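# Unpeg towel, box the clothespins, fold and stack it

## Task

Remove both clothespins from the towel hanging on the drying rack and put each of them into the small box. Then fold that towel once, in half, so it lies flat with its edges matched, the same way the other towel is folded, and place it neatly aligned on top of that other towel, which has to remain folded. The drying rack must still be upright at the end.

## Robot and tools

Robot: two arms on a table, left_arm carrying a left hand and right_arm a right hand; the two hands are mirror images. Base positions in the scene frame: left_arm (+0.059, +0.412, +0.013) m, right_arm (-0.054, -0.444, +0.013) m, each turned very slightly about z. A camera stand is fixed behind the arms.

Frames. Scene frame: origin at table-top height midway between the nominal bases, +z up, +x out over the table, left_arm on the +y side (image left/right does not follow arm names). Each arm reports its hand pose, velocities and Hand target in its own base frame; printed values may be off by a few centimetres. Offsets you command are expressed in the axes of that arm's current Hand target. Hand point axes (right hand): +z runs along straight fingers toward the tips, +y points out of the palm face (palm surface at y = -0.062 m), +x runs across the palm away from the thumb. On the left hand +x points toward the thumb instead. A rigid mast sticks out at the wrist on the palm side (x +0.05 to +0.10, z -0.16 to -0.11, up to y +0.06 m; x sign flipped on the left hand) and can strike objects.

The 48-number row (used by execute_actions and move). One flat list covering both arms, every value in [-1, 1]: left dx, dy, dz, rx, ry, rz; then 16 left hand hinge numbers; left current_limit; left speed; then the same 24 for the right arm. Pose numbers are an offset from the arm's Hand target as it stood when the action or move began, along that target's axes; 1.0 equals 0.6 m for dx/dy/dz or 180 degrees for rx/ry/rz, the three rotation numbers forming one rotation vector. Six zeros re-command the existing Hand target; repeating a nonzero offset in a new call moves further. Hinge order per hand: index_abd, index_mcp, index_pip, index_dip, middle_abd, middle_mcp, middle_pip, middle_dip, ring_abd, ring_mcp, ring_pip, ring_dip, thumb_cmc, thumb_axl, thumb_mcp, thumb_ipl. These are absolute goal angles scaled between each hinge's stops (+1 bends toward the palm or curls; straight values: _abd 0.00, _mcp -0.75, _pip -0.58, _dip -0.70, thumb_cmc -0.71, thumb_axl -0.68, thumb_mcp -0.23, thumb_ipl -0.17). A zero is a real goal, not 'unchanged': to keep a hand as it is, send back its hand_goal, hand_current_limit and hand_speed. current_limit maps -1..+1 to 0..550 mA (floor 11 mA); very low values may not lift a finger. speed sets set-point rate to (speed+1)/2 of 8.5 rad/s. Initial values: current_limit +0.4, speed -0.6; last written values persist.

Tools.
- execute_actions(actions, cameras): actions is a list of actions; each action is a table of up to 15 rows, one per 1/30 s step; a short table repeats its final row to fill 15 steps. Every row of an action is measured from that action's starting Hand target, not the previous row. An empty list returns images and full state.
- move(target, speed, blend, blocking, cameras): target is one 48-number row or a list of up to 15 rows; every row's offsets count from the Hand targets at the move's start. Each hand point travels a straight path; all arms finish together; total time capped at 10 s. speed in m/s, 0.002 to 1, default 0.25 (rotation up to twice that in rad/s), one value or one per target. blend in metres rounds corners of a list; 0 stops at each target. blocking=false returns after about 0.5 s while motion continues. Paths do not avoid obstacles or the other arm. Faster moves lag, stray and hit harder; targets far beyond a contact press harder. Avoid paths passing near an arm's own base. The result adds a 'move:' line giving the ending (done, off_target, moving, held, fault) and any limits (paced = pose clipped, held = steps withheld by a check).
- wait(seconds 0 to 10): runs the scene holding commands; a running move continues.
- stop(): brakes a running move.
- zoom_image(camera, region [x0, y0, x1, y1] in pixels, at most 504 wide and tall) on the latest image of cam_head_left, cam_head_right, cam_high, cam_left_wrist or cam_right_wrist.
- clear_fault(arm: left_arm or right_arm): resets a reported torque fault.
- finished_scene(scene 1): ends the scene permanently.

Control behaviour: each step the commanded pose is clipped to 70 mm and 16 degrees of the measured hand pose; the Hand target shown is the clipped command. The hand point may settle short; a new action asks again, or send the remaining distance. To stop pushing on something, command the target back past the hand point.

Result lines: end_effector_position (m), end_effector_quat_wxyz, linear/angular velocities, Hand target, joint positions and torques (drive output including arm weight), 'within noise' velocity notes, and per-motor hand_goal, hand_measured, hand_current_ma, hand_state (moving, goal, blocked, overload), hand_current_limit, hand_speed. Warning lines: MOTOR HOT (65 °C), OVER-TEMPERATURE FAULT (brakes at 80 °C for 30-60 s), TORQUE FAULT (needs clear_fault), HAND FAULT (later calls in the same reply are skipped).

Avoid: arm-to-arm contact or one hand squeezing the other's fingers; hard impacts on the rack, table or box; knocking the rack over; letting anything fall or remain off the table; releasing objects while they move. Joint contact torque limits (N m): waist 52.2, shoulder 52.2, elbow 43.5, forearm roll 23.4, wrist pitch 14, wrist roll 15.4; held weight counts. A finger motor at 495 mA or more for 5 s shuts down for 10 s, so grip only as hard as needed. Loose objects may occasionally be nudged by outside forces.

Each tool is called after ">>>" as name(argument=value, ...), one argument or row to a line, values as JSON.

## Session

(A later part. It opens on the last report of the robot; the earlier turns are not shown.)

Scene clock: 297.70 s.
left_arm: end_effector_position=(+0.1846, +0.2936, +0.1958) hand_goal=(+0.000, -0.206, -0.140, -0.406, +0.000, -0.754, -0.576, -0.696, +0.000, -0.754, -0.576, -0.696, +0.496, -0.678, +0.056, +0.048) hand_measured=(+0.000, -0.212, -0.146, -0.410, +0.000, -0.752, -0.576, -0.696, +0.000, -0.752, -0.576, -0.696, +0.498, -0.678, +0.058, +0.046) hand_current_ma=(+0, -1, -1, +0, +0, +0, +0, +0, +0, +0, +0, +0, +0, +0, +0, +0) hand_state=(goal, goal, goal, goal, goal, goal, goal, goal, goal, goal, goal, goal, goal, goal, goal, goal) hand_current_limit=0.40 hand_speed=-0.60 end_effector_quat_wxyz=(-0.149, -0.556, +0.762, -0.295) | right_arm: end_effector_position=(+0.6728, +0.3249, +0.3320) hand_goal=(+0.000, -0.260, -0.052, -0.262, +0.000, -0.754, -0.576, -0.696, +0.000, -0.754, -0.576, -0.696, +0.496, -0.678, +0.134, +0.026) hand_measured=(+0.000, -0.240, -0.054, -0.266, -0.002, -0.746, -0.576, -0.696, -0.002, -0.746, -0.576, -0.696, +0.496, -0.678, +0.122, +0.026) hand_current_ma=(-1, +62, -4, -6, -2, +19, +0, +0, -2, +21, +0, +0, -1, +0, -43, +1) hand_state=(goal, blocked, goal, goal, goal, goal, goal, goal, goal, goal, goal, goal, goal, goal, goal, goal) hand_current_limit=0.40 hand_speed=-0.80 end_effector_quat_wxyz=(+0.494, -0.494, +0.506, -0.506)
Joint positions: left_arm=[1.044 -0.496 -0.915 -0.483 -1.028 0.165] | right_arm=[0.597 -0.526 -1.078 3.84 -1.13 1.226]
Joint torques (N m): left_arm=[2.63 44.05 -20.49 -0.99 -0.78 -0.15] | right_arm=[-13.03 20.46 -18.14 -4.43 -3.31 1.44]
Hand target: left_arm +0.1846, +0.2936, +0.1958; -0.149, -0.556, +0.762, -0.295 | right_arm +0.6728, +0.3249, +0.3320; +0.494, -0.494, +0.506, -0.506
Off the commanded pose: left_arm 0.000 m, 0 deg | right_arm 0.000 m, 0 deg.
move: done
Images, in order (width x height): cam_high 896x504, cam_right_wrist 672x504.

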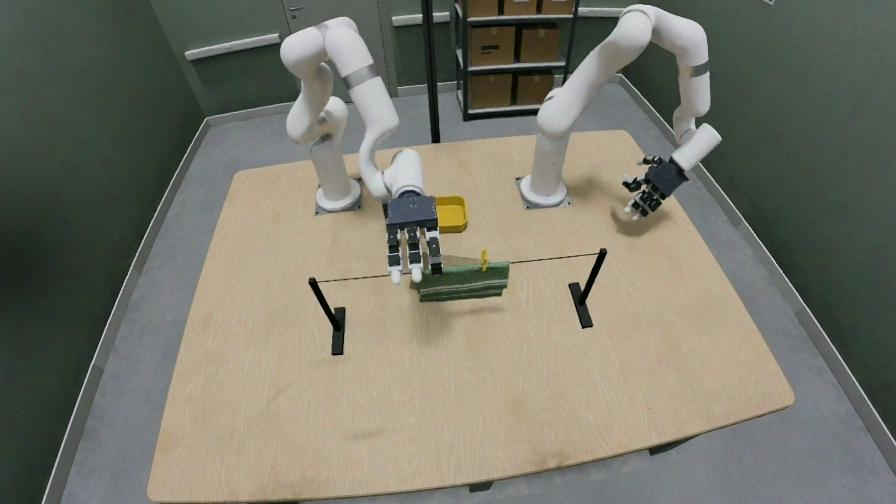

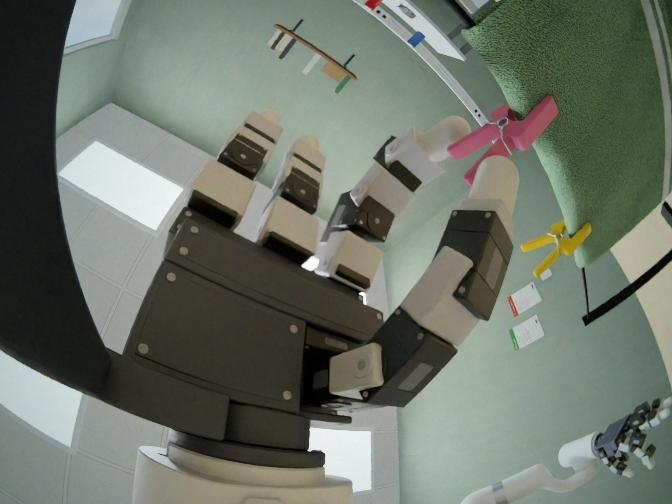

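>>> move(
  target=[
    [0,0,0,0,0,0, 0,-0.205,-0.139,-0.406, 0,-0.754,-0.576,-0.696, 0,-0.754,-0.576,-0.696, 0.497,-0.678,0.056,0.049, 0.4,-0.6, 0,0,0,0,0,0, 0,-0.247,0.109,-0.072, 0,-0.754,-0.576,-0.696, 0,-0.754,-0.576,-0.696, 0.497,-0.678,0.30,0.0, 0.4,-0.85],
  ],
  speed=0.05,
  cameras=["cam_high", "cam_right_wrist"],
)

>>> zoom_image(
  camera="cam_right_wrist",
  region=[420, 0, 672, 252],
)

Scene clock: 306.03 s.
left_arm: end_effector_position=(+0.1846, +0.2936, +0.1958) hand_goal=(+0.000, -0.206, -0.140, -0.406, +0.000, -0.754, -0.576, -0.696, +0.000, -0.754, -0.576, -0.696, +0.496, -0.678, +0.056, +0.048) hand_measured=(+0.000, -0.212, -0.146, -0.410, +0.000, -0.752, -0.576, -0.696, +0.000, -0.752, -0.576, -0.696, +0.498, -0.678, +0.058, +0.046) hand_current_ma=(+0, -1, -1, +0, +0, +0, +0, +0, +0, +0, +0, +0, +0, +0, +0, +0) hand_state=(goal, goal, goal, goal, goal, goal, goal, goal, goal, goal, goal, goal, goal, goal, goal, goal) hand_current_limit=0.40 hand_speed=-0.60 end_effector_quat_wxyz=(-0.149, -0.556, +0.762, -0.295) | right_arm: end_effector_position=(+0.6728, +0.3249, +0.3319) hand_goal=(+0.000, -0.248, +0.108, -0.072, +0.000, -0.754, -0.576, -0.696, +0.000, -0.754, -0.576, -0.696, +0.496, -0.678, +0.300, +0.000) hand_measured=(+0.000, -0.278, +0.016, -0.152, -0.002, -0.746, -0.576, -0.696, -0.002, -0.746, -0.576, -0.696, +0.496, -0.678, +0.162, -0.008) hand_current_ma=(-1, -98, -355, -299, -2, +19, +0, +0, -2, +21, +0, +0, -1, +0, -385, -30) hand_state=(goal, blocked, blocked, blocked, goal, goal, goal, goal, goal, goal, goal, goal, goal, goal, blocked, goal) hand_current_limit=0.40 hand_speed=-0.85 end_effector_quat_wxyz=(+0.494, -0.494, +0.506, -0.506)
Joint positions: left_arm=[1.044 -0.496 -0.915 -0.483 -1.028 0.165] | right_arm=[0.597 -0.526 -1.078 3.84 -1.13 1.226]
Joint torques (N m): left_arm=[1.75 45 -19.62 -1.17 -0.79 -0.08] | right_arm=[-13.76 24.35 -17.55 -4.13 -2.32 1.43]
Hand target: left_arm +0.1846, +0.2936, +0.1958; -0.149, -0.556, +0.762, -0.295 | right_arm +0.6728, +0.3249, +0.3320; +0.494, -0.494, +0.506, -0.506
Off the commanded pose: left_arm 0.000 m, 0 deg | right_arm 0.000 m, 0 deg.
move: done
Images, in order (width x height): cam_high 896x504, cam_right_wrist 672x504.

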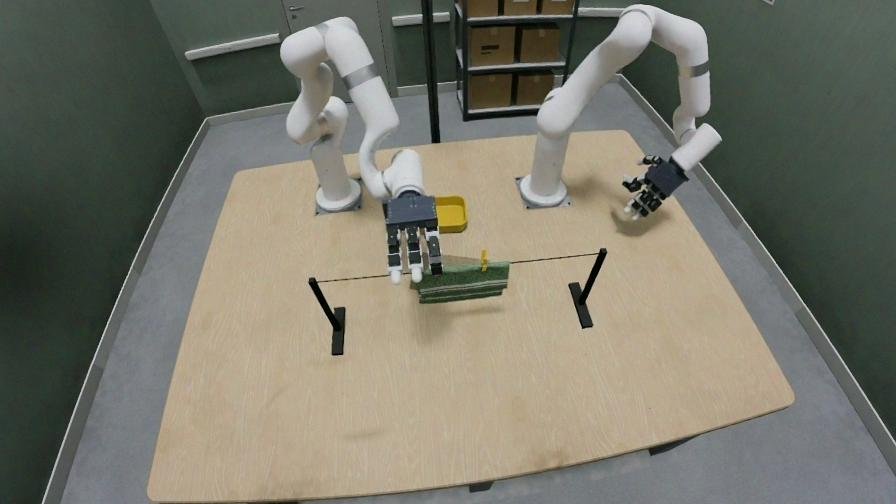

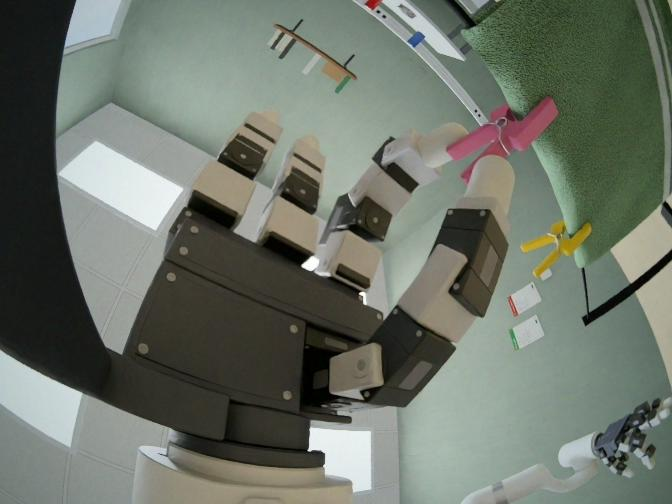

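Scaled by 2.000 from the camera's 672x504 image, which has a finer 960x720 frame.

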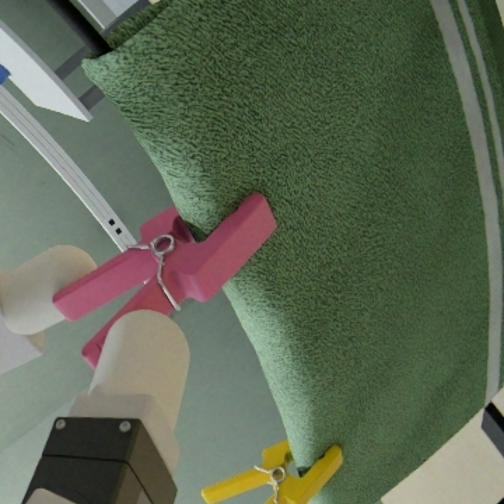

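>>> move(
  target=[
    [0,0,0,0,0,0, 0,-0.205,-0.139,-0.406, 0,-0.754,-0.576,-0.696, 0,-0.754,-0.576,-0.696, 0.497,-0.678,0.056,0.049, 0.4,-0.6, 0,0,0,0,0,0, 0,-0.20,0.16,-0.02, 0,-0.754,-0.576,-0.696, 0,-0.754,-0.576,-0.696, 0.497,-0.678,0.40,0.03, 0.76,-0.85],
  ],
  speed=0.05,
  cameras=["cam_right_wrist"],
)

>>> zoom_image(
  camera="cam_right_wrist",
  region=[420, 0, 672, 252],
)

Scene clock: 310.67 s.
left_arm: end_effector_position=(+0.1846, +0.2936, +0.1958) hand_goal=(+0.000, -0.206, -0.140, -0.406, +0.000, -0.754, -0.576, -0.696, +0.000, -0.754, -0.576, -0.696, +0.496, -0.678, +0.056, +0.048) hand_measured=(+0.000, -0.212, -0.146, -0.410, +0.000, -0.752, -0.576, -0.696, +0.000, -0.752, -0.576, -0.696, +0.498, -0.678, +0.058, +0.046) hand_current_ma=(+0, -1, -1, +0, +0, +0, +0, +0, +0, +0, +0, +0, +0, +0, +0, +0) hand_state=(goal, goal, goal, goal, goal, goal, goal, goal, goal, goal, goal, goal, goal, goal, goal, goal) hand_current_limit=0.40 hand_speed=-0.60 end_effector_quat_wxyz=(-0.149, -0.556, +0.762, -0.295) | right_arm: end_effector_position=(+0.6728, +0.3249, +0.3320) hand_goal=(+0.000, -0.200, +0.160, -0.020, +0.000, -0.754, -0.576, -0.696, +0.000, -0.754, -0.576, -0.696, +0.496, -0.678, +0.400, +0.030) hand_measured=(+0.000, -0.278, +0.018, -0.122, -0.002, -0.746, -0.576, -0.696, -0.002, -0.746, -0.576, -0.696, +0.496, -0.678, +0.164, -0.002) hand_current_ma=(-1, -312, -484, -407, -2, +19, +0, +0, -2, +21, +0, +0, -1, +0, -484, -140) hand_state=(goal, blocked, blocked, blocked, goal, goal, goal, goal, goal, goal, goal, goal, goal, goal, blocked, blocked) hand_current_limit=0.76 hand_speed=-0.85 end_effector_quat_wxyz=(+0.494, -0.494, +0.506, -0.506)
Joint positions: left_arm=[1.044 -0.496 -0.915 -0.483 -1.028 0.165] | right_arm=[0.597 -0.526 -1.078 3.84 -1.13 1.226]
Joint torques (N m): left_arm=[0.9 45.45 -19.51 -1.14 -0.76 -0.24] | right_arm=[-12.94 44.36 -17.6 -4.13 -1.76 1.33]
Hand target: left_arm +0.1846, +0.2936, +0.1958; -0.149, -0.556, +0.762, -0.295 | right_arm +0.6728, +0.3249, +0.3320; +0.494, -0.494, +0.506, -0.506
Off the commanded pose: left_arm 0.000 m, 0 deg | right_arm 0.000 m, 0 deg.
move: done
Images, in order (width x height): cam_right_wrist 672x504.

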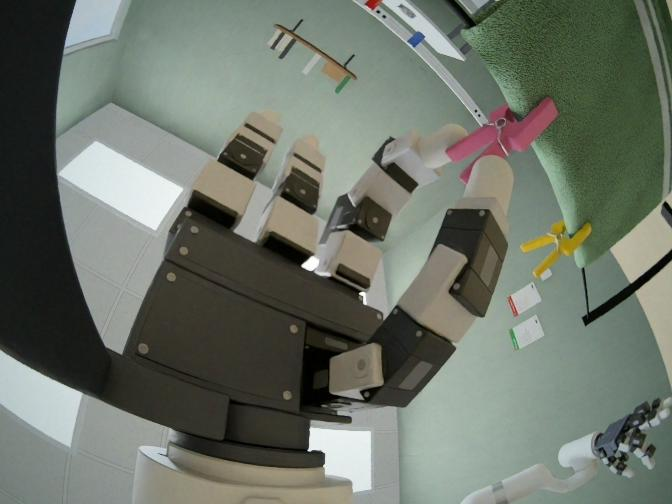

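Scaled by 2.000 from the camera's 672x504 image, which has a finer 960x720 frame.

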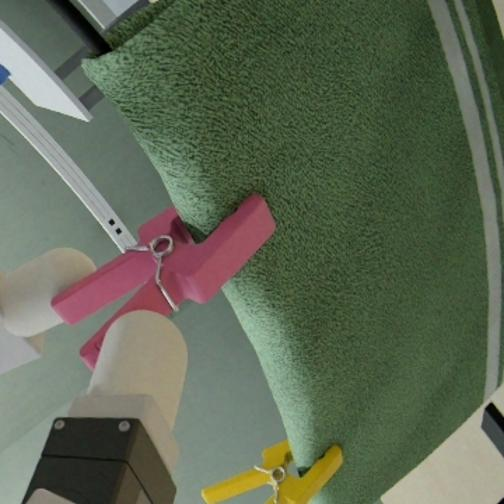

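>>> move(
  target=[
    [0,0,0,0,0,0, 0,-0.205,-0.139,-0.406, 0,-0.754,-0.576,-0.696, 0,-0.754,-0.576,-0.696, 0.497,-0.678,0.056,0.049, 0.4,-0.6, 0,-0.02,0,0,0,0, 0,-0.20,0.16,-0.02, 0,-0.754,-0.576,-0.696, 0,-0.754,-0.576,-0.696, 0.497,-0.678,0.40,0.03, 0.76,-0.85],
  ],
  speed=0.03,
  cameras=["cam_high","cam_right_wrist"],
)

>>> zoom_image(
  camera="cam_right_wrist",
  region=[420, 0, 672, 252],
)

Scene clock: 315.60 s.
left_arm: end_effector_position=(+0.1846, +0.2936, +0.1958) hand_goal=(+0.000, -0.206, -0.140, -0.406, +0.000, -0.754, -0.576, -0.696, +0.000, -0.754, -0.576, -0.696, +0.496, -0.678, +0.056, +0.048) hand_measured=(+0.000, -0.212, -0.146, -0.410, +0.000, -0.752, -0.576, -0.696, +0.000, -0.752, -0.576, -0.696, +0.498, -0.678, +0.058, +0.046) hand_current_ma=(+0, -1, -1, +0, +0, +0, +0, +0, +0, +0, +0, +0, +0, +0, +0, +0) hand_state=(goal, goal, goal, goal, goal, goal, goal, goal, goal, goal, goal, goal, goal, goal, goal, goal) hand_current_limit=0.40 hand_speed=-0.60 end_effector_quat_wxyz=(-0.149, -0.556, +0.762, -0.295) | right_arm: end_effector_position=(+0.6728, +0.3249, +0.3439) hand_goal=(+0.000, -0.200, +0.160, -0.020, +0.000, -0.754, -0.576, -0.696, +0.000, -0.754, -0.576, -0.696, +0.496, -0.678, +0.400, +0.030) hand_measured=(+0.000, -0.278, +0.018, -0.110, -0.002, -0.746, -0.576, -0.696, -0.002, -0.746, -0.576, -0.696, +0.496, -0.678, +0.164, +0.002) hand_current_ma=(-1, -312, -484, -349, -2, +19, +0, +0, -2, +21, +0, +0, -1, +0, -484, -127) hand_state=(goal, blocked, blocked, blocked, goal, goal, goal, goal, goal, goal, goal, goal, goal, goal, blocked, blocked) hand_current_limit=0.76 hand_speed=-0.85 end_effector_quat_wxyz=(+0.494, -0.494, +0.506, -0.506)
Joint positions: left_arm=[1.044 -0.496 -0.915 -0.483 -1.028 0.165] | right_arm=[0.597 -0.507 -1.082 3.848 -1.112 1.209]
Joint torques (N m): left_arm=[2.56 45.02 -20.4 -1.18 -0.73 -0.01] | right_arm=[-13.07 48.39 -19.58 1.03 -0.32 -1.46]
Hand target: left_arm +0.1846, +0.2936, +0.1958; -0.149, -0.556, +0.762, -0.295 | right_arm +0.6728, +0.3249, +0.3440; +0.494, -0.494, +0.506, -0.506
Off the commanded pose: left_arm 0.000 m, 0 deg | right_arm 0.000 m, 0 deg.
move: done
Images, in order (width x height): cam_high 896x504, cam_right_wrist 672x504.

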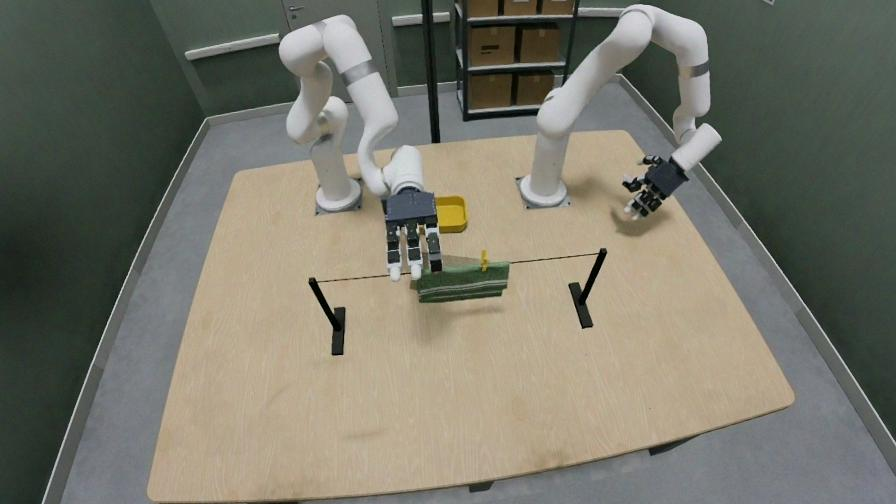

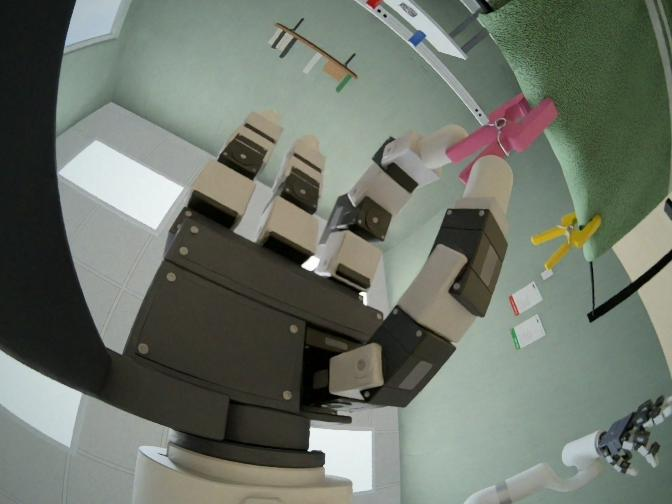

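Scaled by 2.000 from the camera's 672x504 image, which has a finer 960x720 frame.

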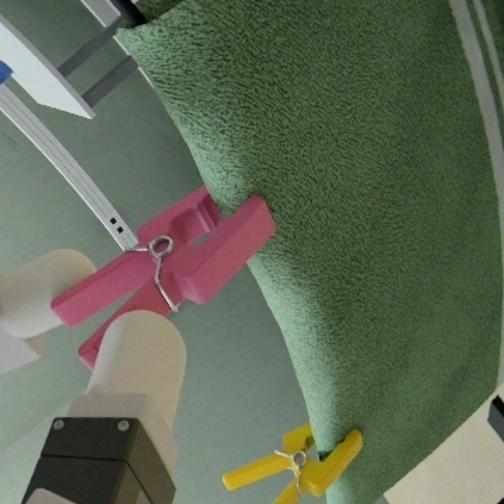

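>>> move(
  target=[
    [0,0,0,0,0,0, 0,-0.205,-0.139,-0.406, 0,-0.754,-0.576,-0.696, 0,-0.754,-0.576,-0.696, 0.497,-0.678,0.056,0.049, 0.4,-0.6, 0,-0.1333,0,0,0,0, 0,-0.20,0.16,-0.02, 0,-0.754,-0.576,-0.696, 0,-0.754,-0.576,-0.696, 0.497,-0.678,0.40,0.03, 0.76,-0.85],
  ],
  speed=0.06,
  cameras=["cam_high","cam_right_wrist"],
)

>>> zoom_image(
  camera="cam_high",
  region=[390, 200, 520, 310],
)

Scene clock: 324.10 s.
left_arm: end_effector_position=(+0.1846, +0.2936, +0.1958) hand_goal=(+0.000, -0.206, -0.140, -0.406, +0.000, -0.754, -0.576, -0.696, +0.000, -0.754, -0.576, -0.696, +0.496, -0.678, +0.056, +0.048) hand_measured=(+0.000, -0.212, -0.146, -0.410, +0.000, -0.752, -0.576, -0.696, +0.000, -0.752, -0.576, -0.696, +0.498, -0.678, +0.058, +0.046) hand_current_ma=(+0, -1, -1, +0, +0, +0, +0, +0, +0, +0, +0, +0, +0, +0, +0, +0) hand_state=(goal, goal, goal, goal, goal, goal, goal, goal, goal, goal, goal, goal, goal, goal, goal, goal) hand_current_limit=0.40 hand_speed=-0.60 end_effector_quat_wxyz=(-0.149, -0.556, +0.762, -0.295) | right_arm: end_effector_position=(+0.6729, +0.3249, +0.4239) hand_goal=(+0.000, -0.200, +0.160, -0.020, +0.000, -0.754, -0.576, -0.696, +0.000, -0.754, -0.576, -0.696, +0.496, -0.678, +0.400, +0.030) hand_measured=(+0.000, -0.310, +0.018, -0.094, -0.002, -0.746, -0.576, -0.696, -0.002, -0.746, -0.576, -0.696, +0.496, -0.678, +0.164, +0.000) hand_current_ma=(-1, -475, -484, -278, -2, +19, +0, +0, -2, +21, +0, +0, +0, +0, -484, -135) hand_state=(goal, blocked, blocked, blocked, goal, goal, goal, goal, goal, goal, goal, goal, goal, goal, blocked, blocked) hand_current_limit=0.76 hand_speed=-0.85 end_effector_quat_wxyz=(+0.494, -0.494, +0.506, -0.506)
Joint positions: left_arm=[1.044 -0.496 -0.915 -0.483 -1.028 0.165] | right_arm=[0.597 -0.395 -1.13 3.909 -0.993 1.085]
Joint torques (N m): left_arm=[2.5 44.59 -20.91 -1.01 -0.83 -0.01] | right_arm=[7.73 43.08 -19.42 1.27 0.27 -1.37]
Hand target: left_arm +0.1846, +0.2936, +0.1958; -0.149, -0.556, +0.762, -0.295 | right_arm +0.6728, +0.3249, +0.4239; +0.494, -0.494, +0.506, -0.506
Off the commanded pose: left_arm 0.000 m, 0 deg | right_arm 0.000 m, 0 deg.
move: done
Images, in order (width x height): cam_high 896x504, cam_right_wrist 672x504.

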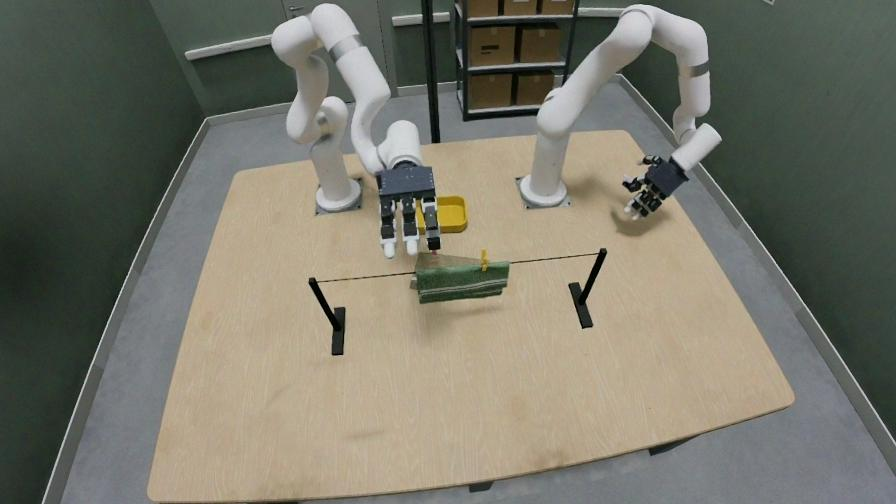

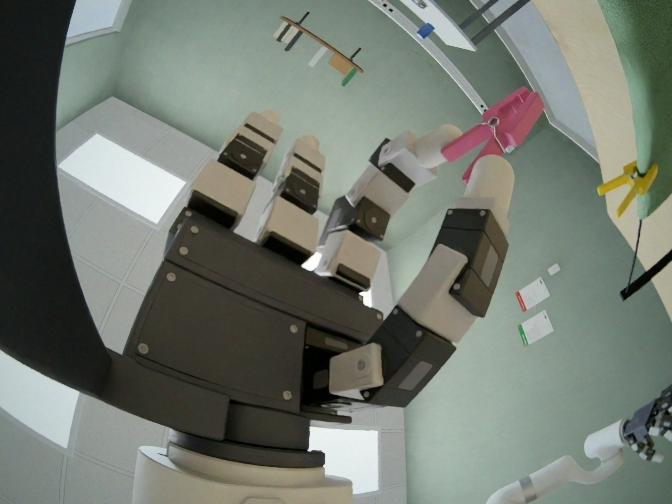

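Scaled by 3.877 from the camera's 896x504 image, which has a finer 1280x720 frame.

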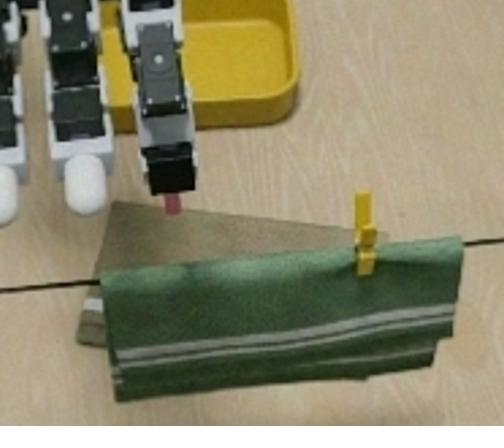

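>>> move(
  target=[
    [0,0,0,0,0,0, 0,-0.205,-0.139,-0.406, 0,-0.754,-0.576,-0.696, 0,-0.754,-0.576,-0.696, 0.497,-0.678,0.056,0.049, 0.4,-0.6, -0.0168,0.0617,-0.7348,0,0,0, 0,-0.20,0.16,-0.02, 0,-0.754,-0.576,-0.696, 0,-0.754,-0.576,-0.696, 0.497,-0.678,0.40,0.03, 0.5,-0.85],
  ],
  speed=0.2,
  cameras=["all"],
)

Scene clock: 329.70 s.
left_arm: end_effector_position=(+0.1846, +0.2936, +0.1958) hand_goal=(+0.000, -0.206, -0.140, -0.406, +0.000, -0.754, -0.576, -0.696, +0.000, -0.754, -0.576, -0.696, +0.496, -0.678, +0.056, +0.048) hand_measured=(+0.000, -0.212, -0.146, -0.410, +0.000, -0.752, -0.576, -0.696, +0.000, -0.752, -0.576, -0.696, +0.498, -0.678, +0.058, +0.046) hand_current_ma=(+0, -1, -1, +0, +0, +0, +0, +0, +0, +0, +0, +0, +0, +0, +0, +0) hand_state=(goal, goal, goal, goal, goal, goal, goal, goal, goal, goal, goal, goal, goal, goal, goal, goal) hand_current_limit=0.40 hand_speed=-0.60 end_effector_quat_wxyz=(-0.149, -0.556, +0.762, -0.295) | right_arm: end_effector_position=(+0.2323, +0.3455, +0.3870) hand_goal=(+0.000, -0.200, +0.160, -0.020, +0.000, -0.754, -0.576, -0.696, +0.000, -0.754, -0.576, -0.696, +0.496, -0.678, +0.400, +0.030) hand_measured=(+0.000, -0.334, +0.018, -0.086, -0.002, -0.746, -0.576, -0.696, -0.002, -0.746, -0.576, -0.696, +0.496, -0.678, +0.164, +0.000) hand_current_ma=(-1, -412, -412, -244, -2, +19, +0, +0, -2, +21, +0, +0, +0, +0, -412, -135) hand_state=(goal, blocked, blocked, blocked, goal, goal, goal, goal, goal, goal, goal, goal, goal, goal, blocked, blocked) hand_current_limit=0.50 hand_speed=-0.85 end_effector_quat_wxyz=(+0.494, -0.494, +0.506, -0.506)
Joint positions: left_arm=[1.044 -0.496 -0.915 -0.483 -1.028 0.165] | right_arm=[1.535 0.064 -0.496 4.702 -1.564 1.01]
Joint torques (N m): left_arm=[2.16 45.24 -20.77 -1.03 -0.84 -0.04] | right_arm=[15.94 0.62 -16.82 1.99 -3.17 1.36]
Hand target: left_arm +0.1846, +0.2936, +0.1958; -0.149, -0.556, +0.762, -0.295 | right_arm +0.2323, +0.3456, +0.3870; +0.494, -0.494, +0.506, -0.506
Off the commanded pose: left_arm 0.000 m, 0 deg | right_arm 0.000 m, 0 deg.
move: done

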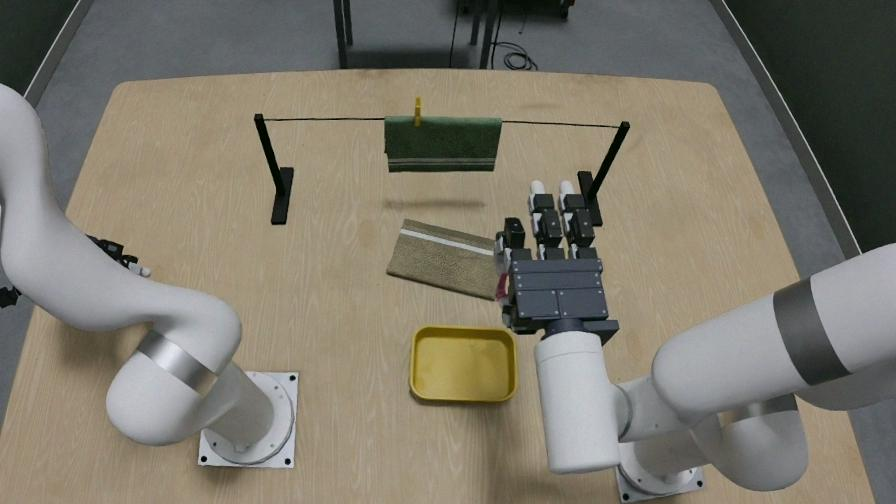

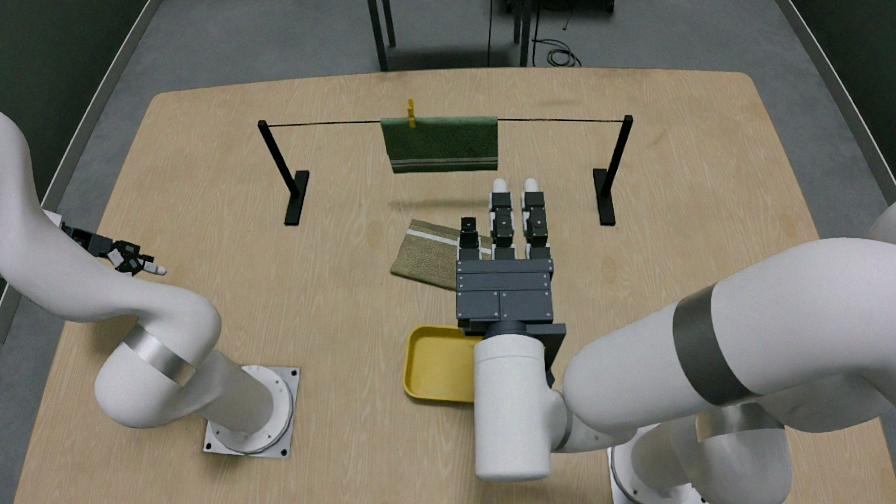

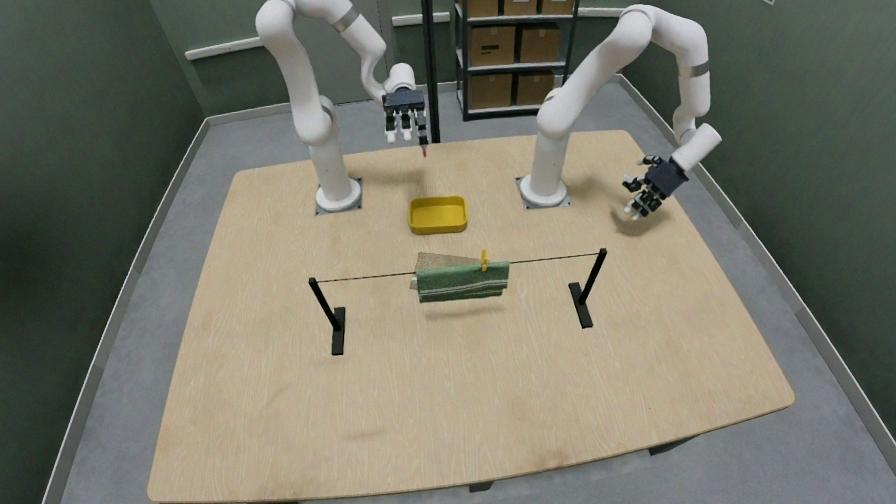

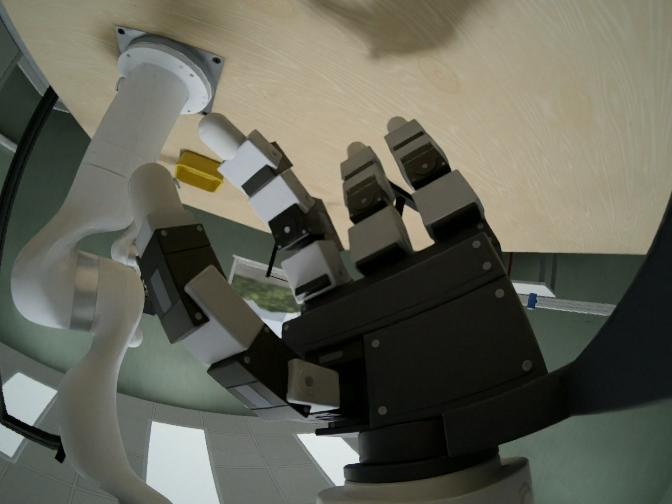

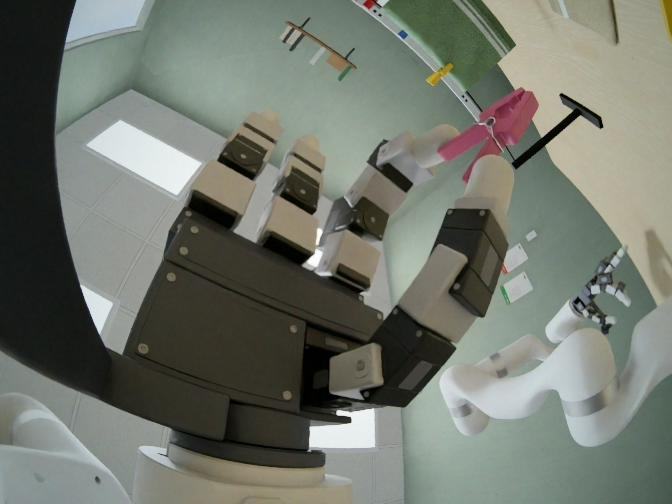

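>>> move(
  target=[
    [0,0,0,0,0,0, 0,-0.205,-0.139,-0.406, 0,-0.754,-0.576,-0.696, 0,-0.754,-0.576,-0.696, 0.497,-0.678,0.056,0.049, 0.4,-0.6, -0.01,0.3833,-0.0267,0,0,0, 0,-0.20,0.16,-0.02, 0,-0.754,-0.576,-0.696, 0,-0.754,-0.576,-0.696, 0.497,-0.678,0.40,0.03, 0.5,-0.85],
  ],
  speed=0.15,
  cameras=["cam_head_left","cam_high","cam_right_wrist"],
)

>>> zoom_image(
  camera="cam_high",
  region=[380, 150, 500, 250],
)

>>> zoom_image(
  camera="cam_head_left",
  region=[380, 240, 620, 440],
)

Scene clock: 339.40 s.
left_arm: end_effector_position=(+0.1846, +0.2936, +0.1958) hand_goal=(+0.000, -0.206, -0.140, -0.406, +0.000, -0.754, -0.576, -0.696, +0.000, -0.754, -0.576, -0.696, +0.496, -0.678, +0.056, +0.048) hand_measured=(+0.000, -0.212, -0.146, -0.410, +0.000, -0.752, -0.576, -0.696, +0.000, -0.752, -0.576, -0.696, +0.498, -0.678, +0.058, +0.046) hand_current_ma=(+0, -1, -1, +0, +0, +0, +0, +0, +0, +0, +0, +0, +0, +0, +0, +0) hand_state=(goal, goal, goal, goal, goal, goal, goal, goal, goal, goal, goal, goal, goal, goal, goal, goal) hand_current_limit=0.40 hand_speed=-0.60 end_effector_quat_wxyz=(-0.149, -0.556, +0.762, -0.295) | right_arm: end_effector_position=(+0.2164, +0.3518, +0.1570) hand_goal=(+0.000, -0.200, +0.160, -0.020, +0.000, -0.754, -0.576, -0.696, +0.000, -0.754, -0.576, -0.696, +0.496, -0.678, +0.400, +0.030) hand_measured=(+0.000, -0.334, +0.018, -0.086, -0.002, -0.746, -0.576, -0.696, -0.002, -0.746, -0.576, -0.696, +0.496, -0.678, +0.164, +0.000) hand_current_ma=(-1, -413, -412, -244, -2, +20, +0, +0, -2, +21, +0, +0, +0, +0, -413, -135) hand_state=(goal, blocked, blocked, blocked, goal, goal, goal, goal, goal, goal, goal, goal, goal, goal, blocked, blocked) hand_current_limit=0.50 hand_speed=-0.85 end_effector_quat_wxyz=(+0.494, -0.494, +0.506, -0.506)
Joint positions: left_arm=[1.044 -0.496 -0.915 -0.483 -1.028 0.165] | right_arm=[1.583 -0.622 -0.523 4.748 -1.567 1.669]
Joint torques (N m): left_arm=[2.72 44.96 -20.94 -0.85 -0.84 -0.2] | right_arm=[13.79 13.78 -9.42 3.08 -3.64 1.33]
Hand target: left_arm +0.1846, +0.2936, +0.1958; -0.149, -0.556, +0.762, -0.295 | right_arm +0.2164, +0.3518, +0.1570; +0.494, -0.494, +0.506, -0.506
Off the commanded pose: left_arm 0.000 m, 0 deg | right_arm 0.000 m, 0 deg.
move: done
Images, in order (width x height): cam_head_left 896x504, cam_high 896x504, cam_right_wrist 672x504.

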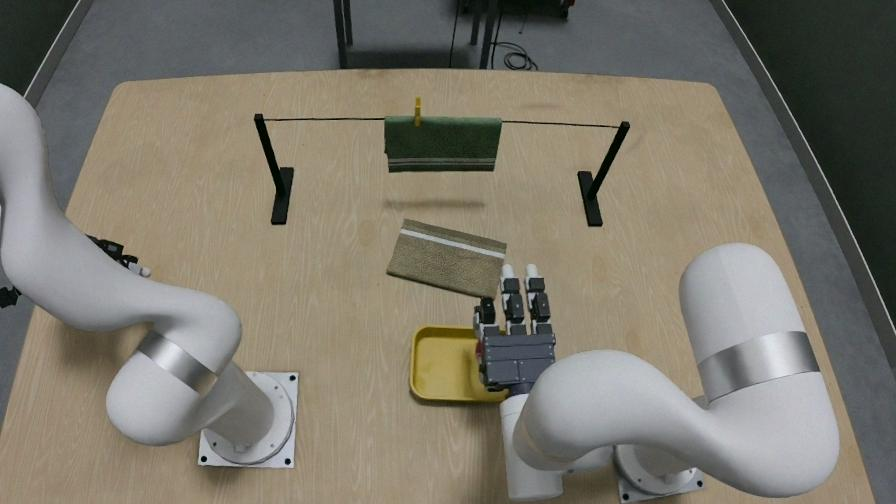

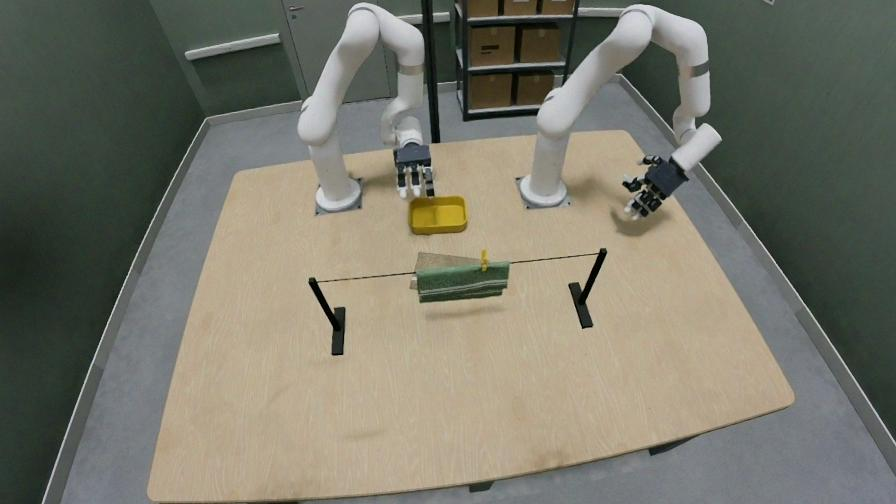

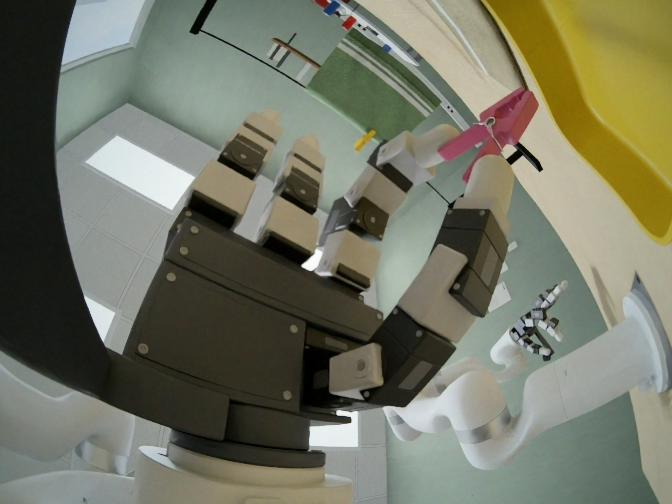

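Scaled by 4.200 from the camera's 896x504 image, which has a finer 1280x720 frame.

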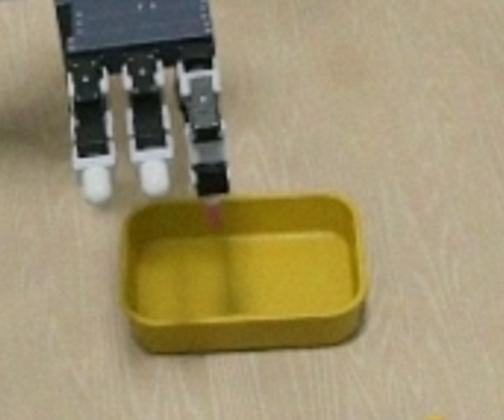

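Scaled by 2.100 from the camera's 896x504 image, which has a finer 1280x720 frame.

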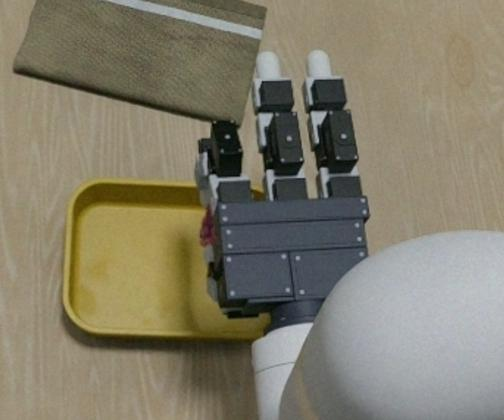

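>>> move(
  target=[
    [0,0,0,0,0,0, 0,-0.205,-0.139,-0.406, 0,-0.754,-0.576,-0.696, 0,-0.754,-0.576,-0.696, 0.497,-0.678,0.056,0.049, 0.4,-0.6, 0,0.1167,0.0167,0,0,0, 0,-0.20,0.16,-0.02, 0,-0.754,-0.576,-0.696, 0,-0.754,-0.576,-0.696, 0.497,-0.678,0.40,0.03, 0.4,-0.85],
  ],
  speed=0.08,
  cameras=["cam_head_left","cam_high","cam_right_wrist"],
)

>>> zoom_image(
  camera="cam_high",
  region=[380, 150, 500, 250],
)

>>> zoom_image(
  camera="cam_head_left",
  region=[380, 240, 620, 440],
)

Scene clock: 346.63 s.
left_arm: end_effector_position=(+0.1846, +0.2936, +0.1958) hand_goal=(+0.000, -0.206, -0.140, -0.406, +0.000, -0.754, -0.576, -0.696, +0.000, -0.754, -0.576, -0.696, +0.496, -0.678, +0.056, +0.048) hand_measured=(+0.000, -0.212, -0.146, -0.410, +0.000, -0.752, -0.576, -0.696, +0.000, -0.752, -0.576, -0.696, +0.498, -0.678, +0.058, +0.046) hand_current_ma=(+0, -1, -1, +0, +0, +0, +0, +0, +0, +0, +0, +0, +0, +0, +0, +0) hand_state=(goal, goal, goal, goal, goal, goal, goal, goal, goal, goal, goal, goal, goal, goal, goal, goal) hand_current_limit=0.40 hand_speed=-0.60 end_effector_quat_wxyz=(-0.149, -0.556, +0.762, -0.295) | right_arm: end_effector_position=(+0.2264, +0.3515, +0.0870) hand_goal=(+0.000, -0.200, +0.160, -0.020, +0.000, -0.754, -0.576, -0.696, +0.000, -0.754, -0.576, -0.696, +0.496, -0.678, +0.400, +0.030) hand_measured=(+0.000, -0.338, +0.018, -0.084, -0.002, -0.746, -0.576, -0.696, -0.002, -0.746, -0.576, -0.696, +0.496, -0.678, +0.164, +0.000) hand_current_ma=(-1, -385, -385, -231, -2, +20, +0, +0, -2, +21, +0, +0, +0, +0, -385, -135) hand_state=(goal, blocked, blocked, blocked, goal, goal, goal, goal, goal, goal, goal, goal, goal, goal, blocked, blocked) hand_current_limit=0.40 hand_speed=-0.85 end_effector_quat_wxyz=(+0.494, -0.494, +0.506, -0.506)
Joint positions: left_arm=[1.044 -0.496 -0.915 -0.483 -1.028 0.165] | right_arm=[1.553 -0.849 -0.602 4.718 -1.569 1.817]
Joint torques (N m): left_arm=[0.23 44.44 -21.51 -1.42 -0.69 -0.13] | right_arm=[-13.64 14.97 -6.6 -2.67 -3.41 1.38]
Hand target: left_arm +0.1846, +0.2936, +0.1958; -0.149, -0.556, +0.762, -0.295 | right_arm +0.2264, +0.3515, +0.0870; +0.494, -0.494, +0.506, -0.506
Off the commanded pose: left_arm 0.000 m, 0 deg | right_arm 0.000 m, 0 deg.
move: done
Images, in order (width x height): cam_head_left 896x504, cam_high 896x504, cam_right_wrist 672x504.

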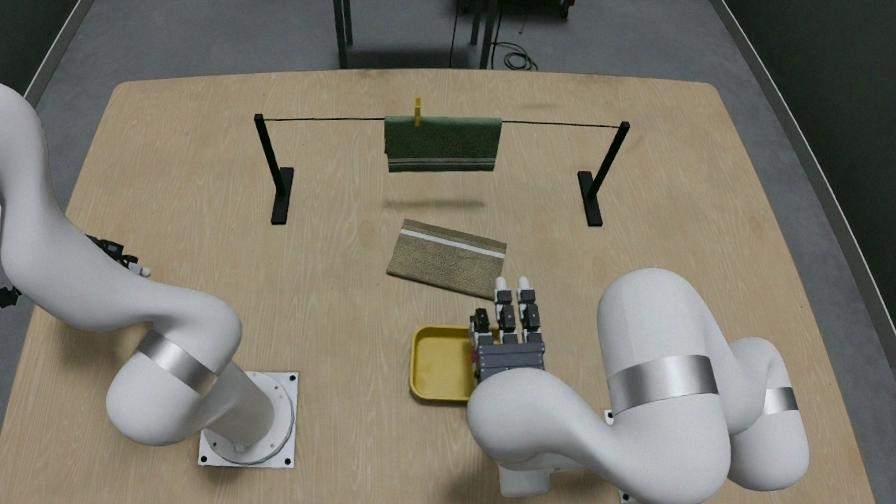

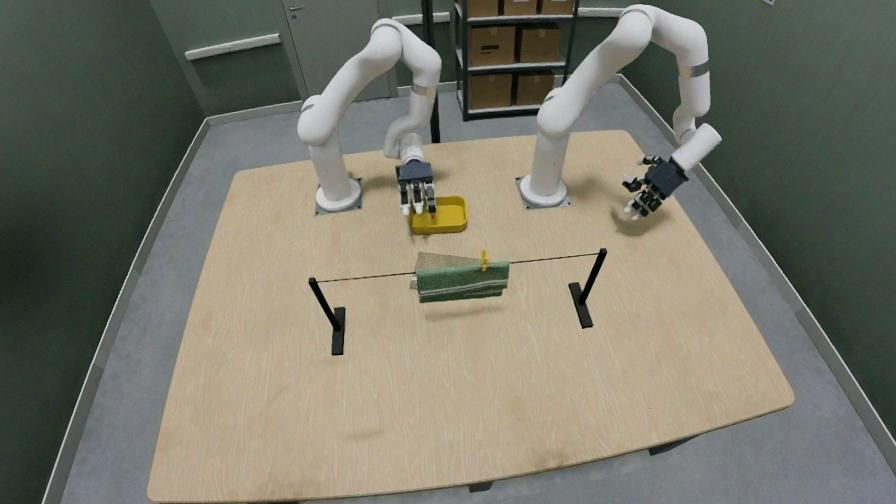

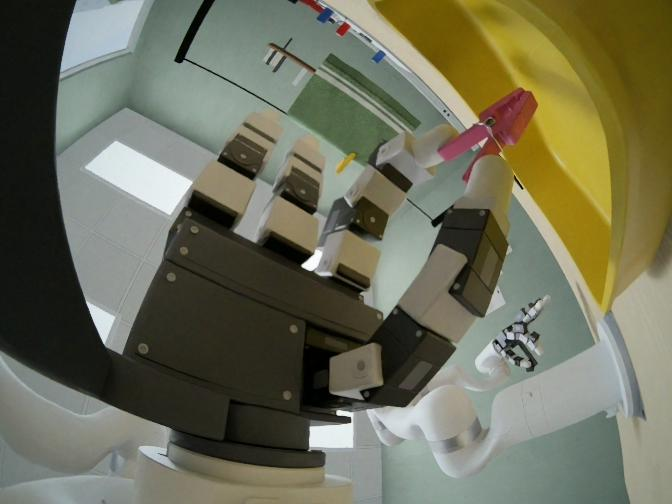

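Scaled by 4.200 from the camera's 896x504 image, which has a finer 1280x720 frame.

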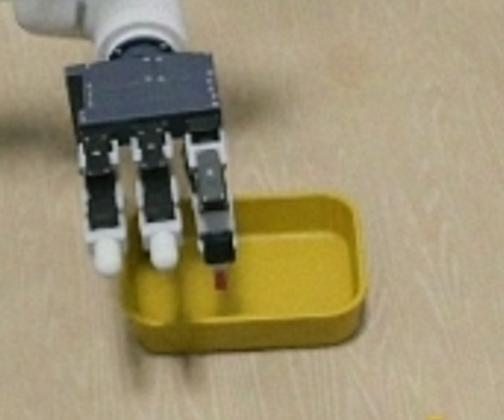

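Scaled by 2.100 from the camera's 896x504 image, which has a finer 1280x720 frame.

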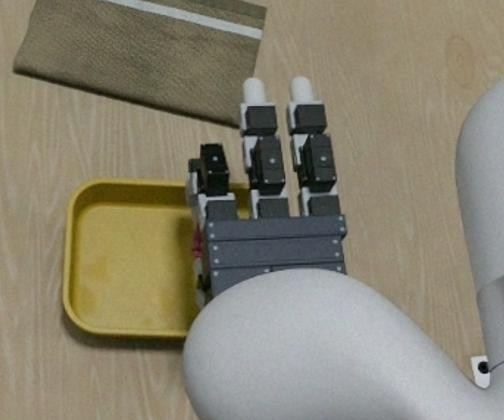

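>>> execute_actions(
  actions=[],
  cameras=["cam_head_left","cam_high","cam_right_wrist"],
)

Scene clock: 355.77 s.
left_arm: end_effector_position=(+0.1846, +0.2936, +0.1958) hand_goal=(+0.000, -0.206, -0.140, -0.406, +0.000, -0.754, -0.576, -0.696, +0.000, -0.754, -0.576, -0.696, +0.496, -0.678, +0.056, +0.048) hand_measured=(+0.000, -0.212, -0.146, -0.410, +0.000, -0.752, -0.576, -0.696, +0.000, -0.752, -0.576, -0.696, +0.498, -0.678, +0.058, +0.046) hand_current_ma=(+0, -1, -1, +0, +0, +0, +0, +0, +0, +0, +0, +0, +0, +0, +0, +0) hand_state=(goal, goal, goal, goal, goal, goal, goal, goal, goal, goal, goal, goal, goal, goal, goal, goal) hand_current_limit=0.40 hand_speed=-0.60 end_effector_quat_wxyz=(-0.149, -0.556, +0.762, -0.295) | right_arm: end_effector_position=(+0.2264, +0.3515, +0.0870) hand_goal=(+0.000, -0.200, +0.160, -0.020, +0.000, -0.754, -0.576, -0.696, +0.000, -0.754, -0.576, -0.696, +0.496, -0.678, +0.400, +0.030) hand_measured=(+0.000, -0.338, +0.018, -0.084, -0.002, -0.746, -0.576, -0.696, -0.002, -0.746, -0.576, -0.696, +0.496, -0.678, +0.164, +0.000) hand_current_ma=(-1, -385, -385, -231, -2, +20, +0, +0, -2, +21, +0, +0, +0, +0, -385, -135) hand_state=(goal, blocked, blocked, blocked, goal, goal, goal, goal, goal, goal, goal, goal, goal, goal, blocked, blocked) hand_current_limit=0.40 hand_speed=-0.85 end_effector_quat_wxyz=(+0.494, -0.494, +0.506, -0.506)
Joint positions: left_arm=[1.044 -0.496 -0.915 -0.483 -1.028 0.165] | right_arm=[1.553 -0.849 -0.602 4.718 -1.569 1.817]
Joint velocities: within noise
Joint torques (N m): left_arm=[0.82 45.82 -20.96 -1.25 -0.75 -0.26] | right_arm=[-13.34 15.21 -6.67 -2.43 -3.38 1.24]
Hand target: left_arm +0.1846, +0.2936, +0.1958; -0.149, -0.556, +0.762, -0.295 | right_arm +0.2264, +0.3515, +0.0870; +0.494, -0.494, +0.506, -0.506
Off the commanded pose: left_arm 0.000 m, 0 deg | right_arm 0.000 m, 0 deg.
Images, in order (width x height): cam_head_left 896x504, cam_high 896x504, cam_right_wrist 672x504.

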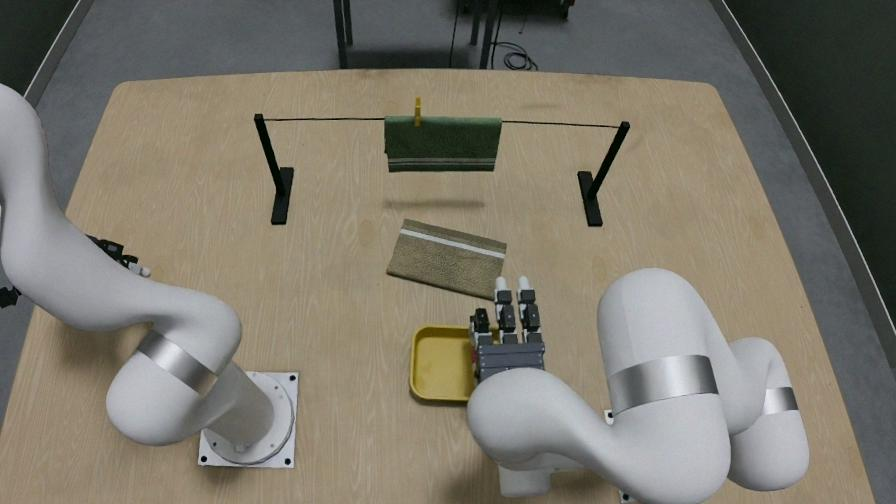

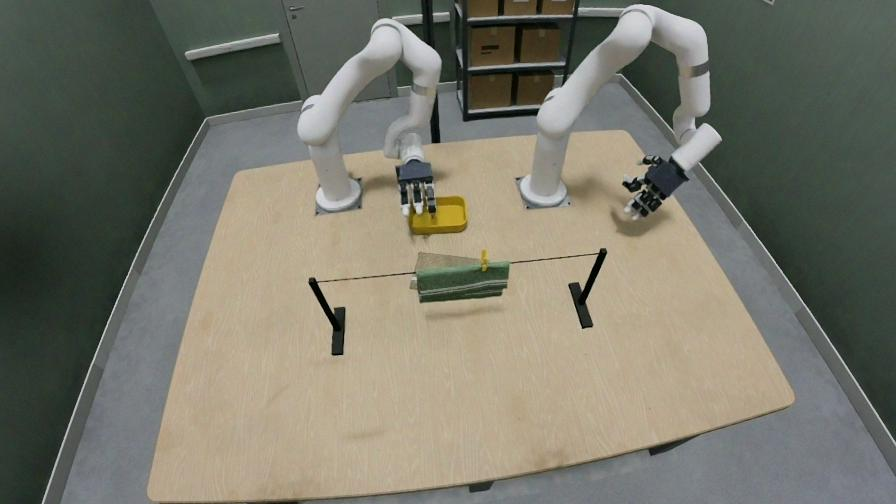

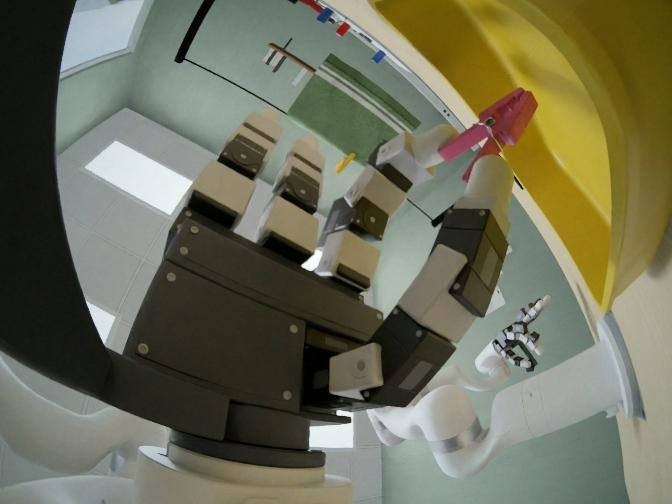

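>>> zoom_image(
  camera="cam_head_left",
  region=[390, 260, 570, 420],
)

>>> zoom_image(
  camera="cam_high",
  region=[370, 140, 500, 250],
)

Scaled by 2.800 from the camera's 896x504 image, which has a finer 1280x720 frame.

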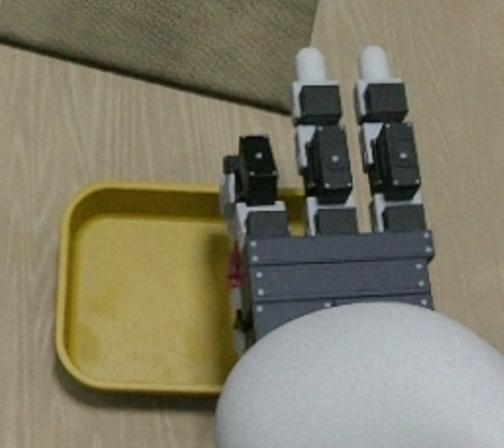

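Scaled by 3.877 from the camera's 896x504 image, which has a finer 1280x720 frame.

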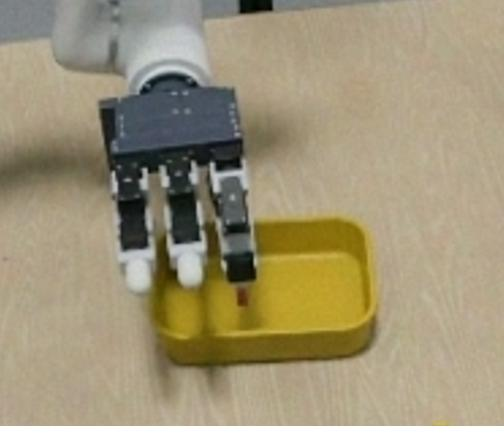

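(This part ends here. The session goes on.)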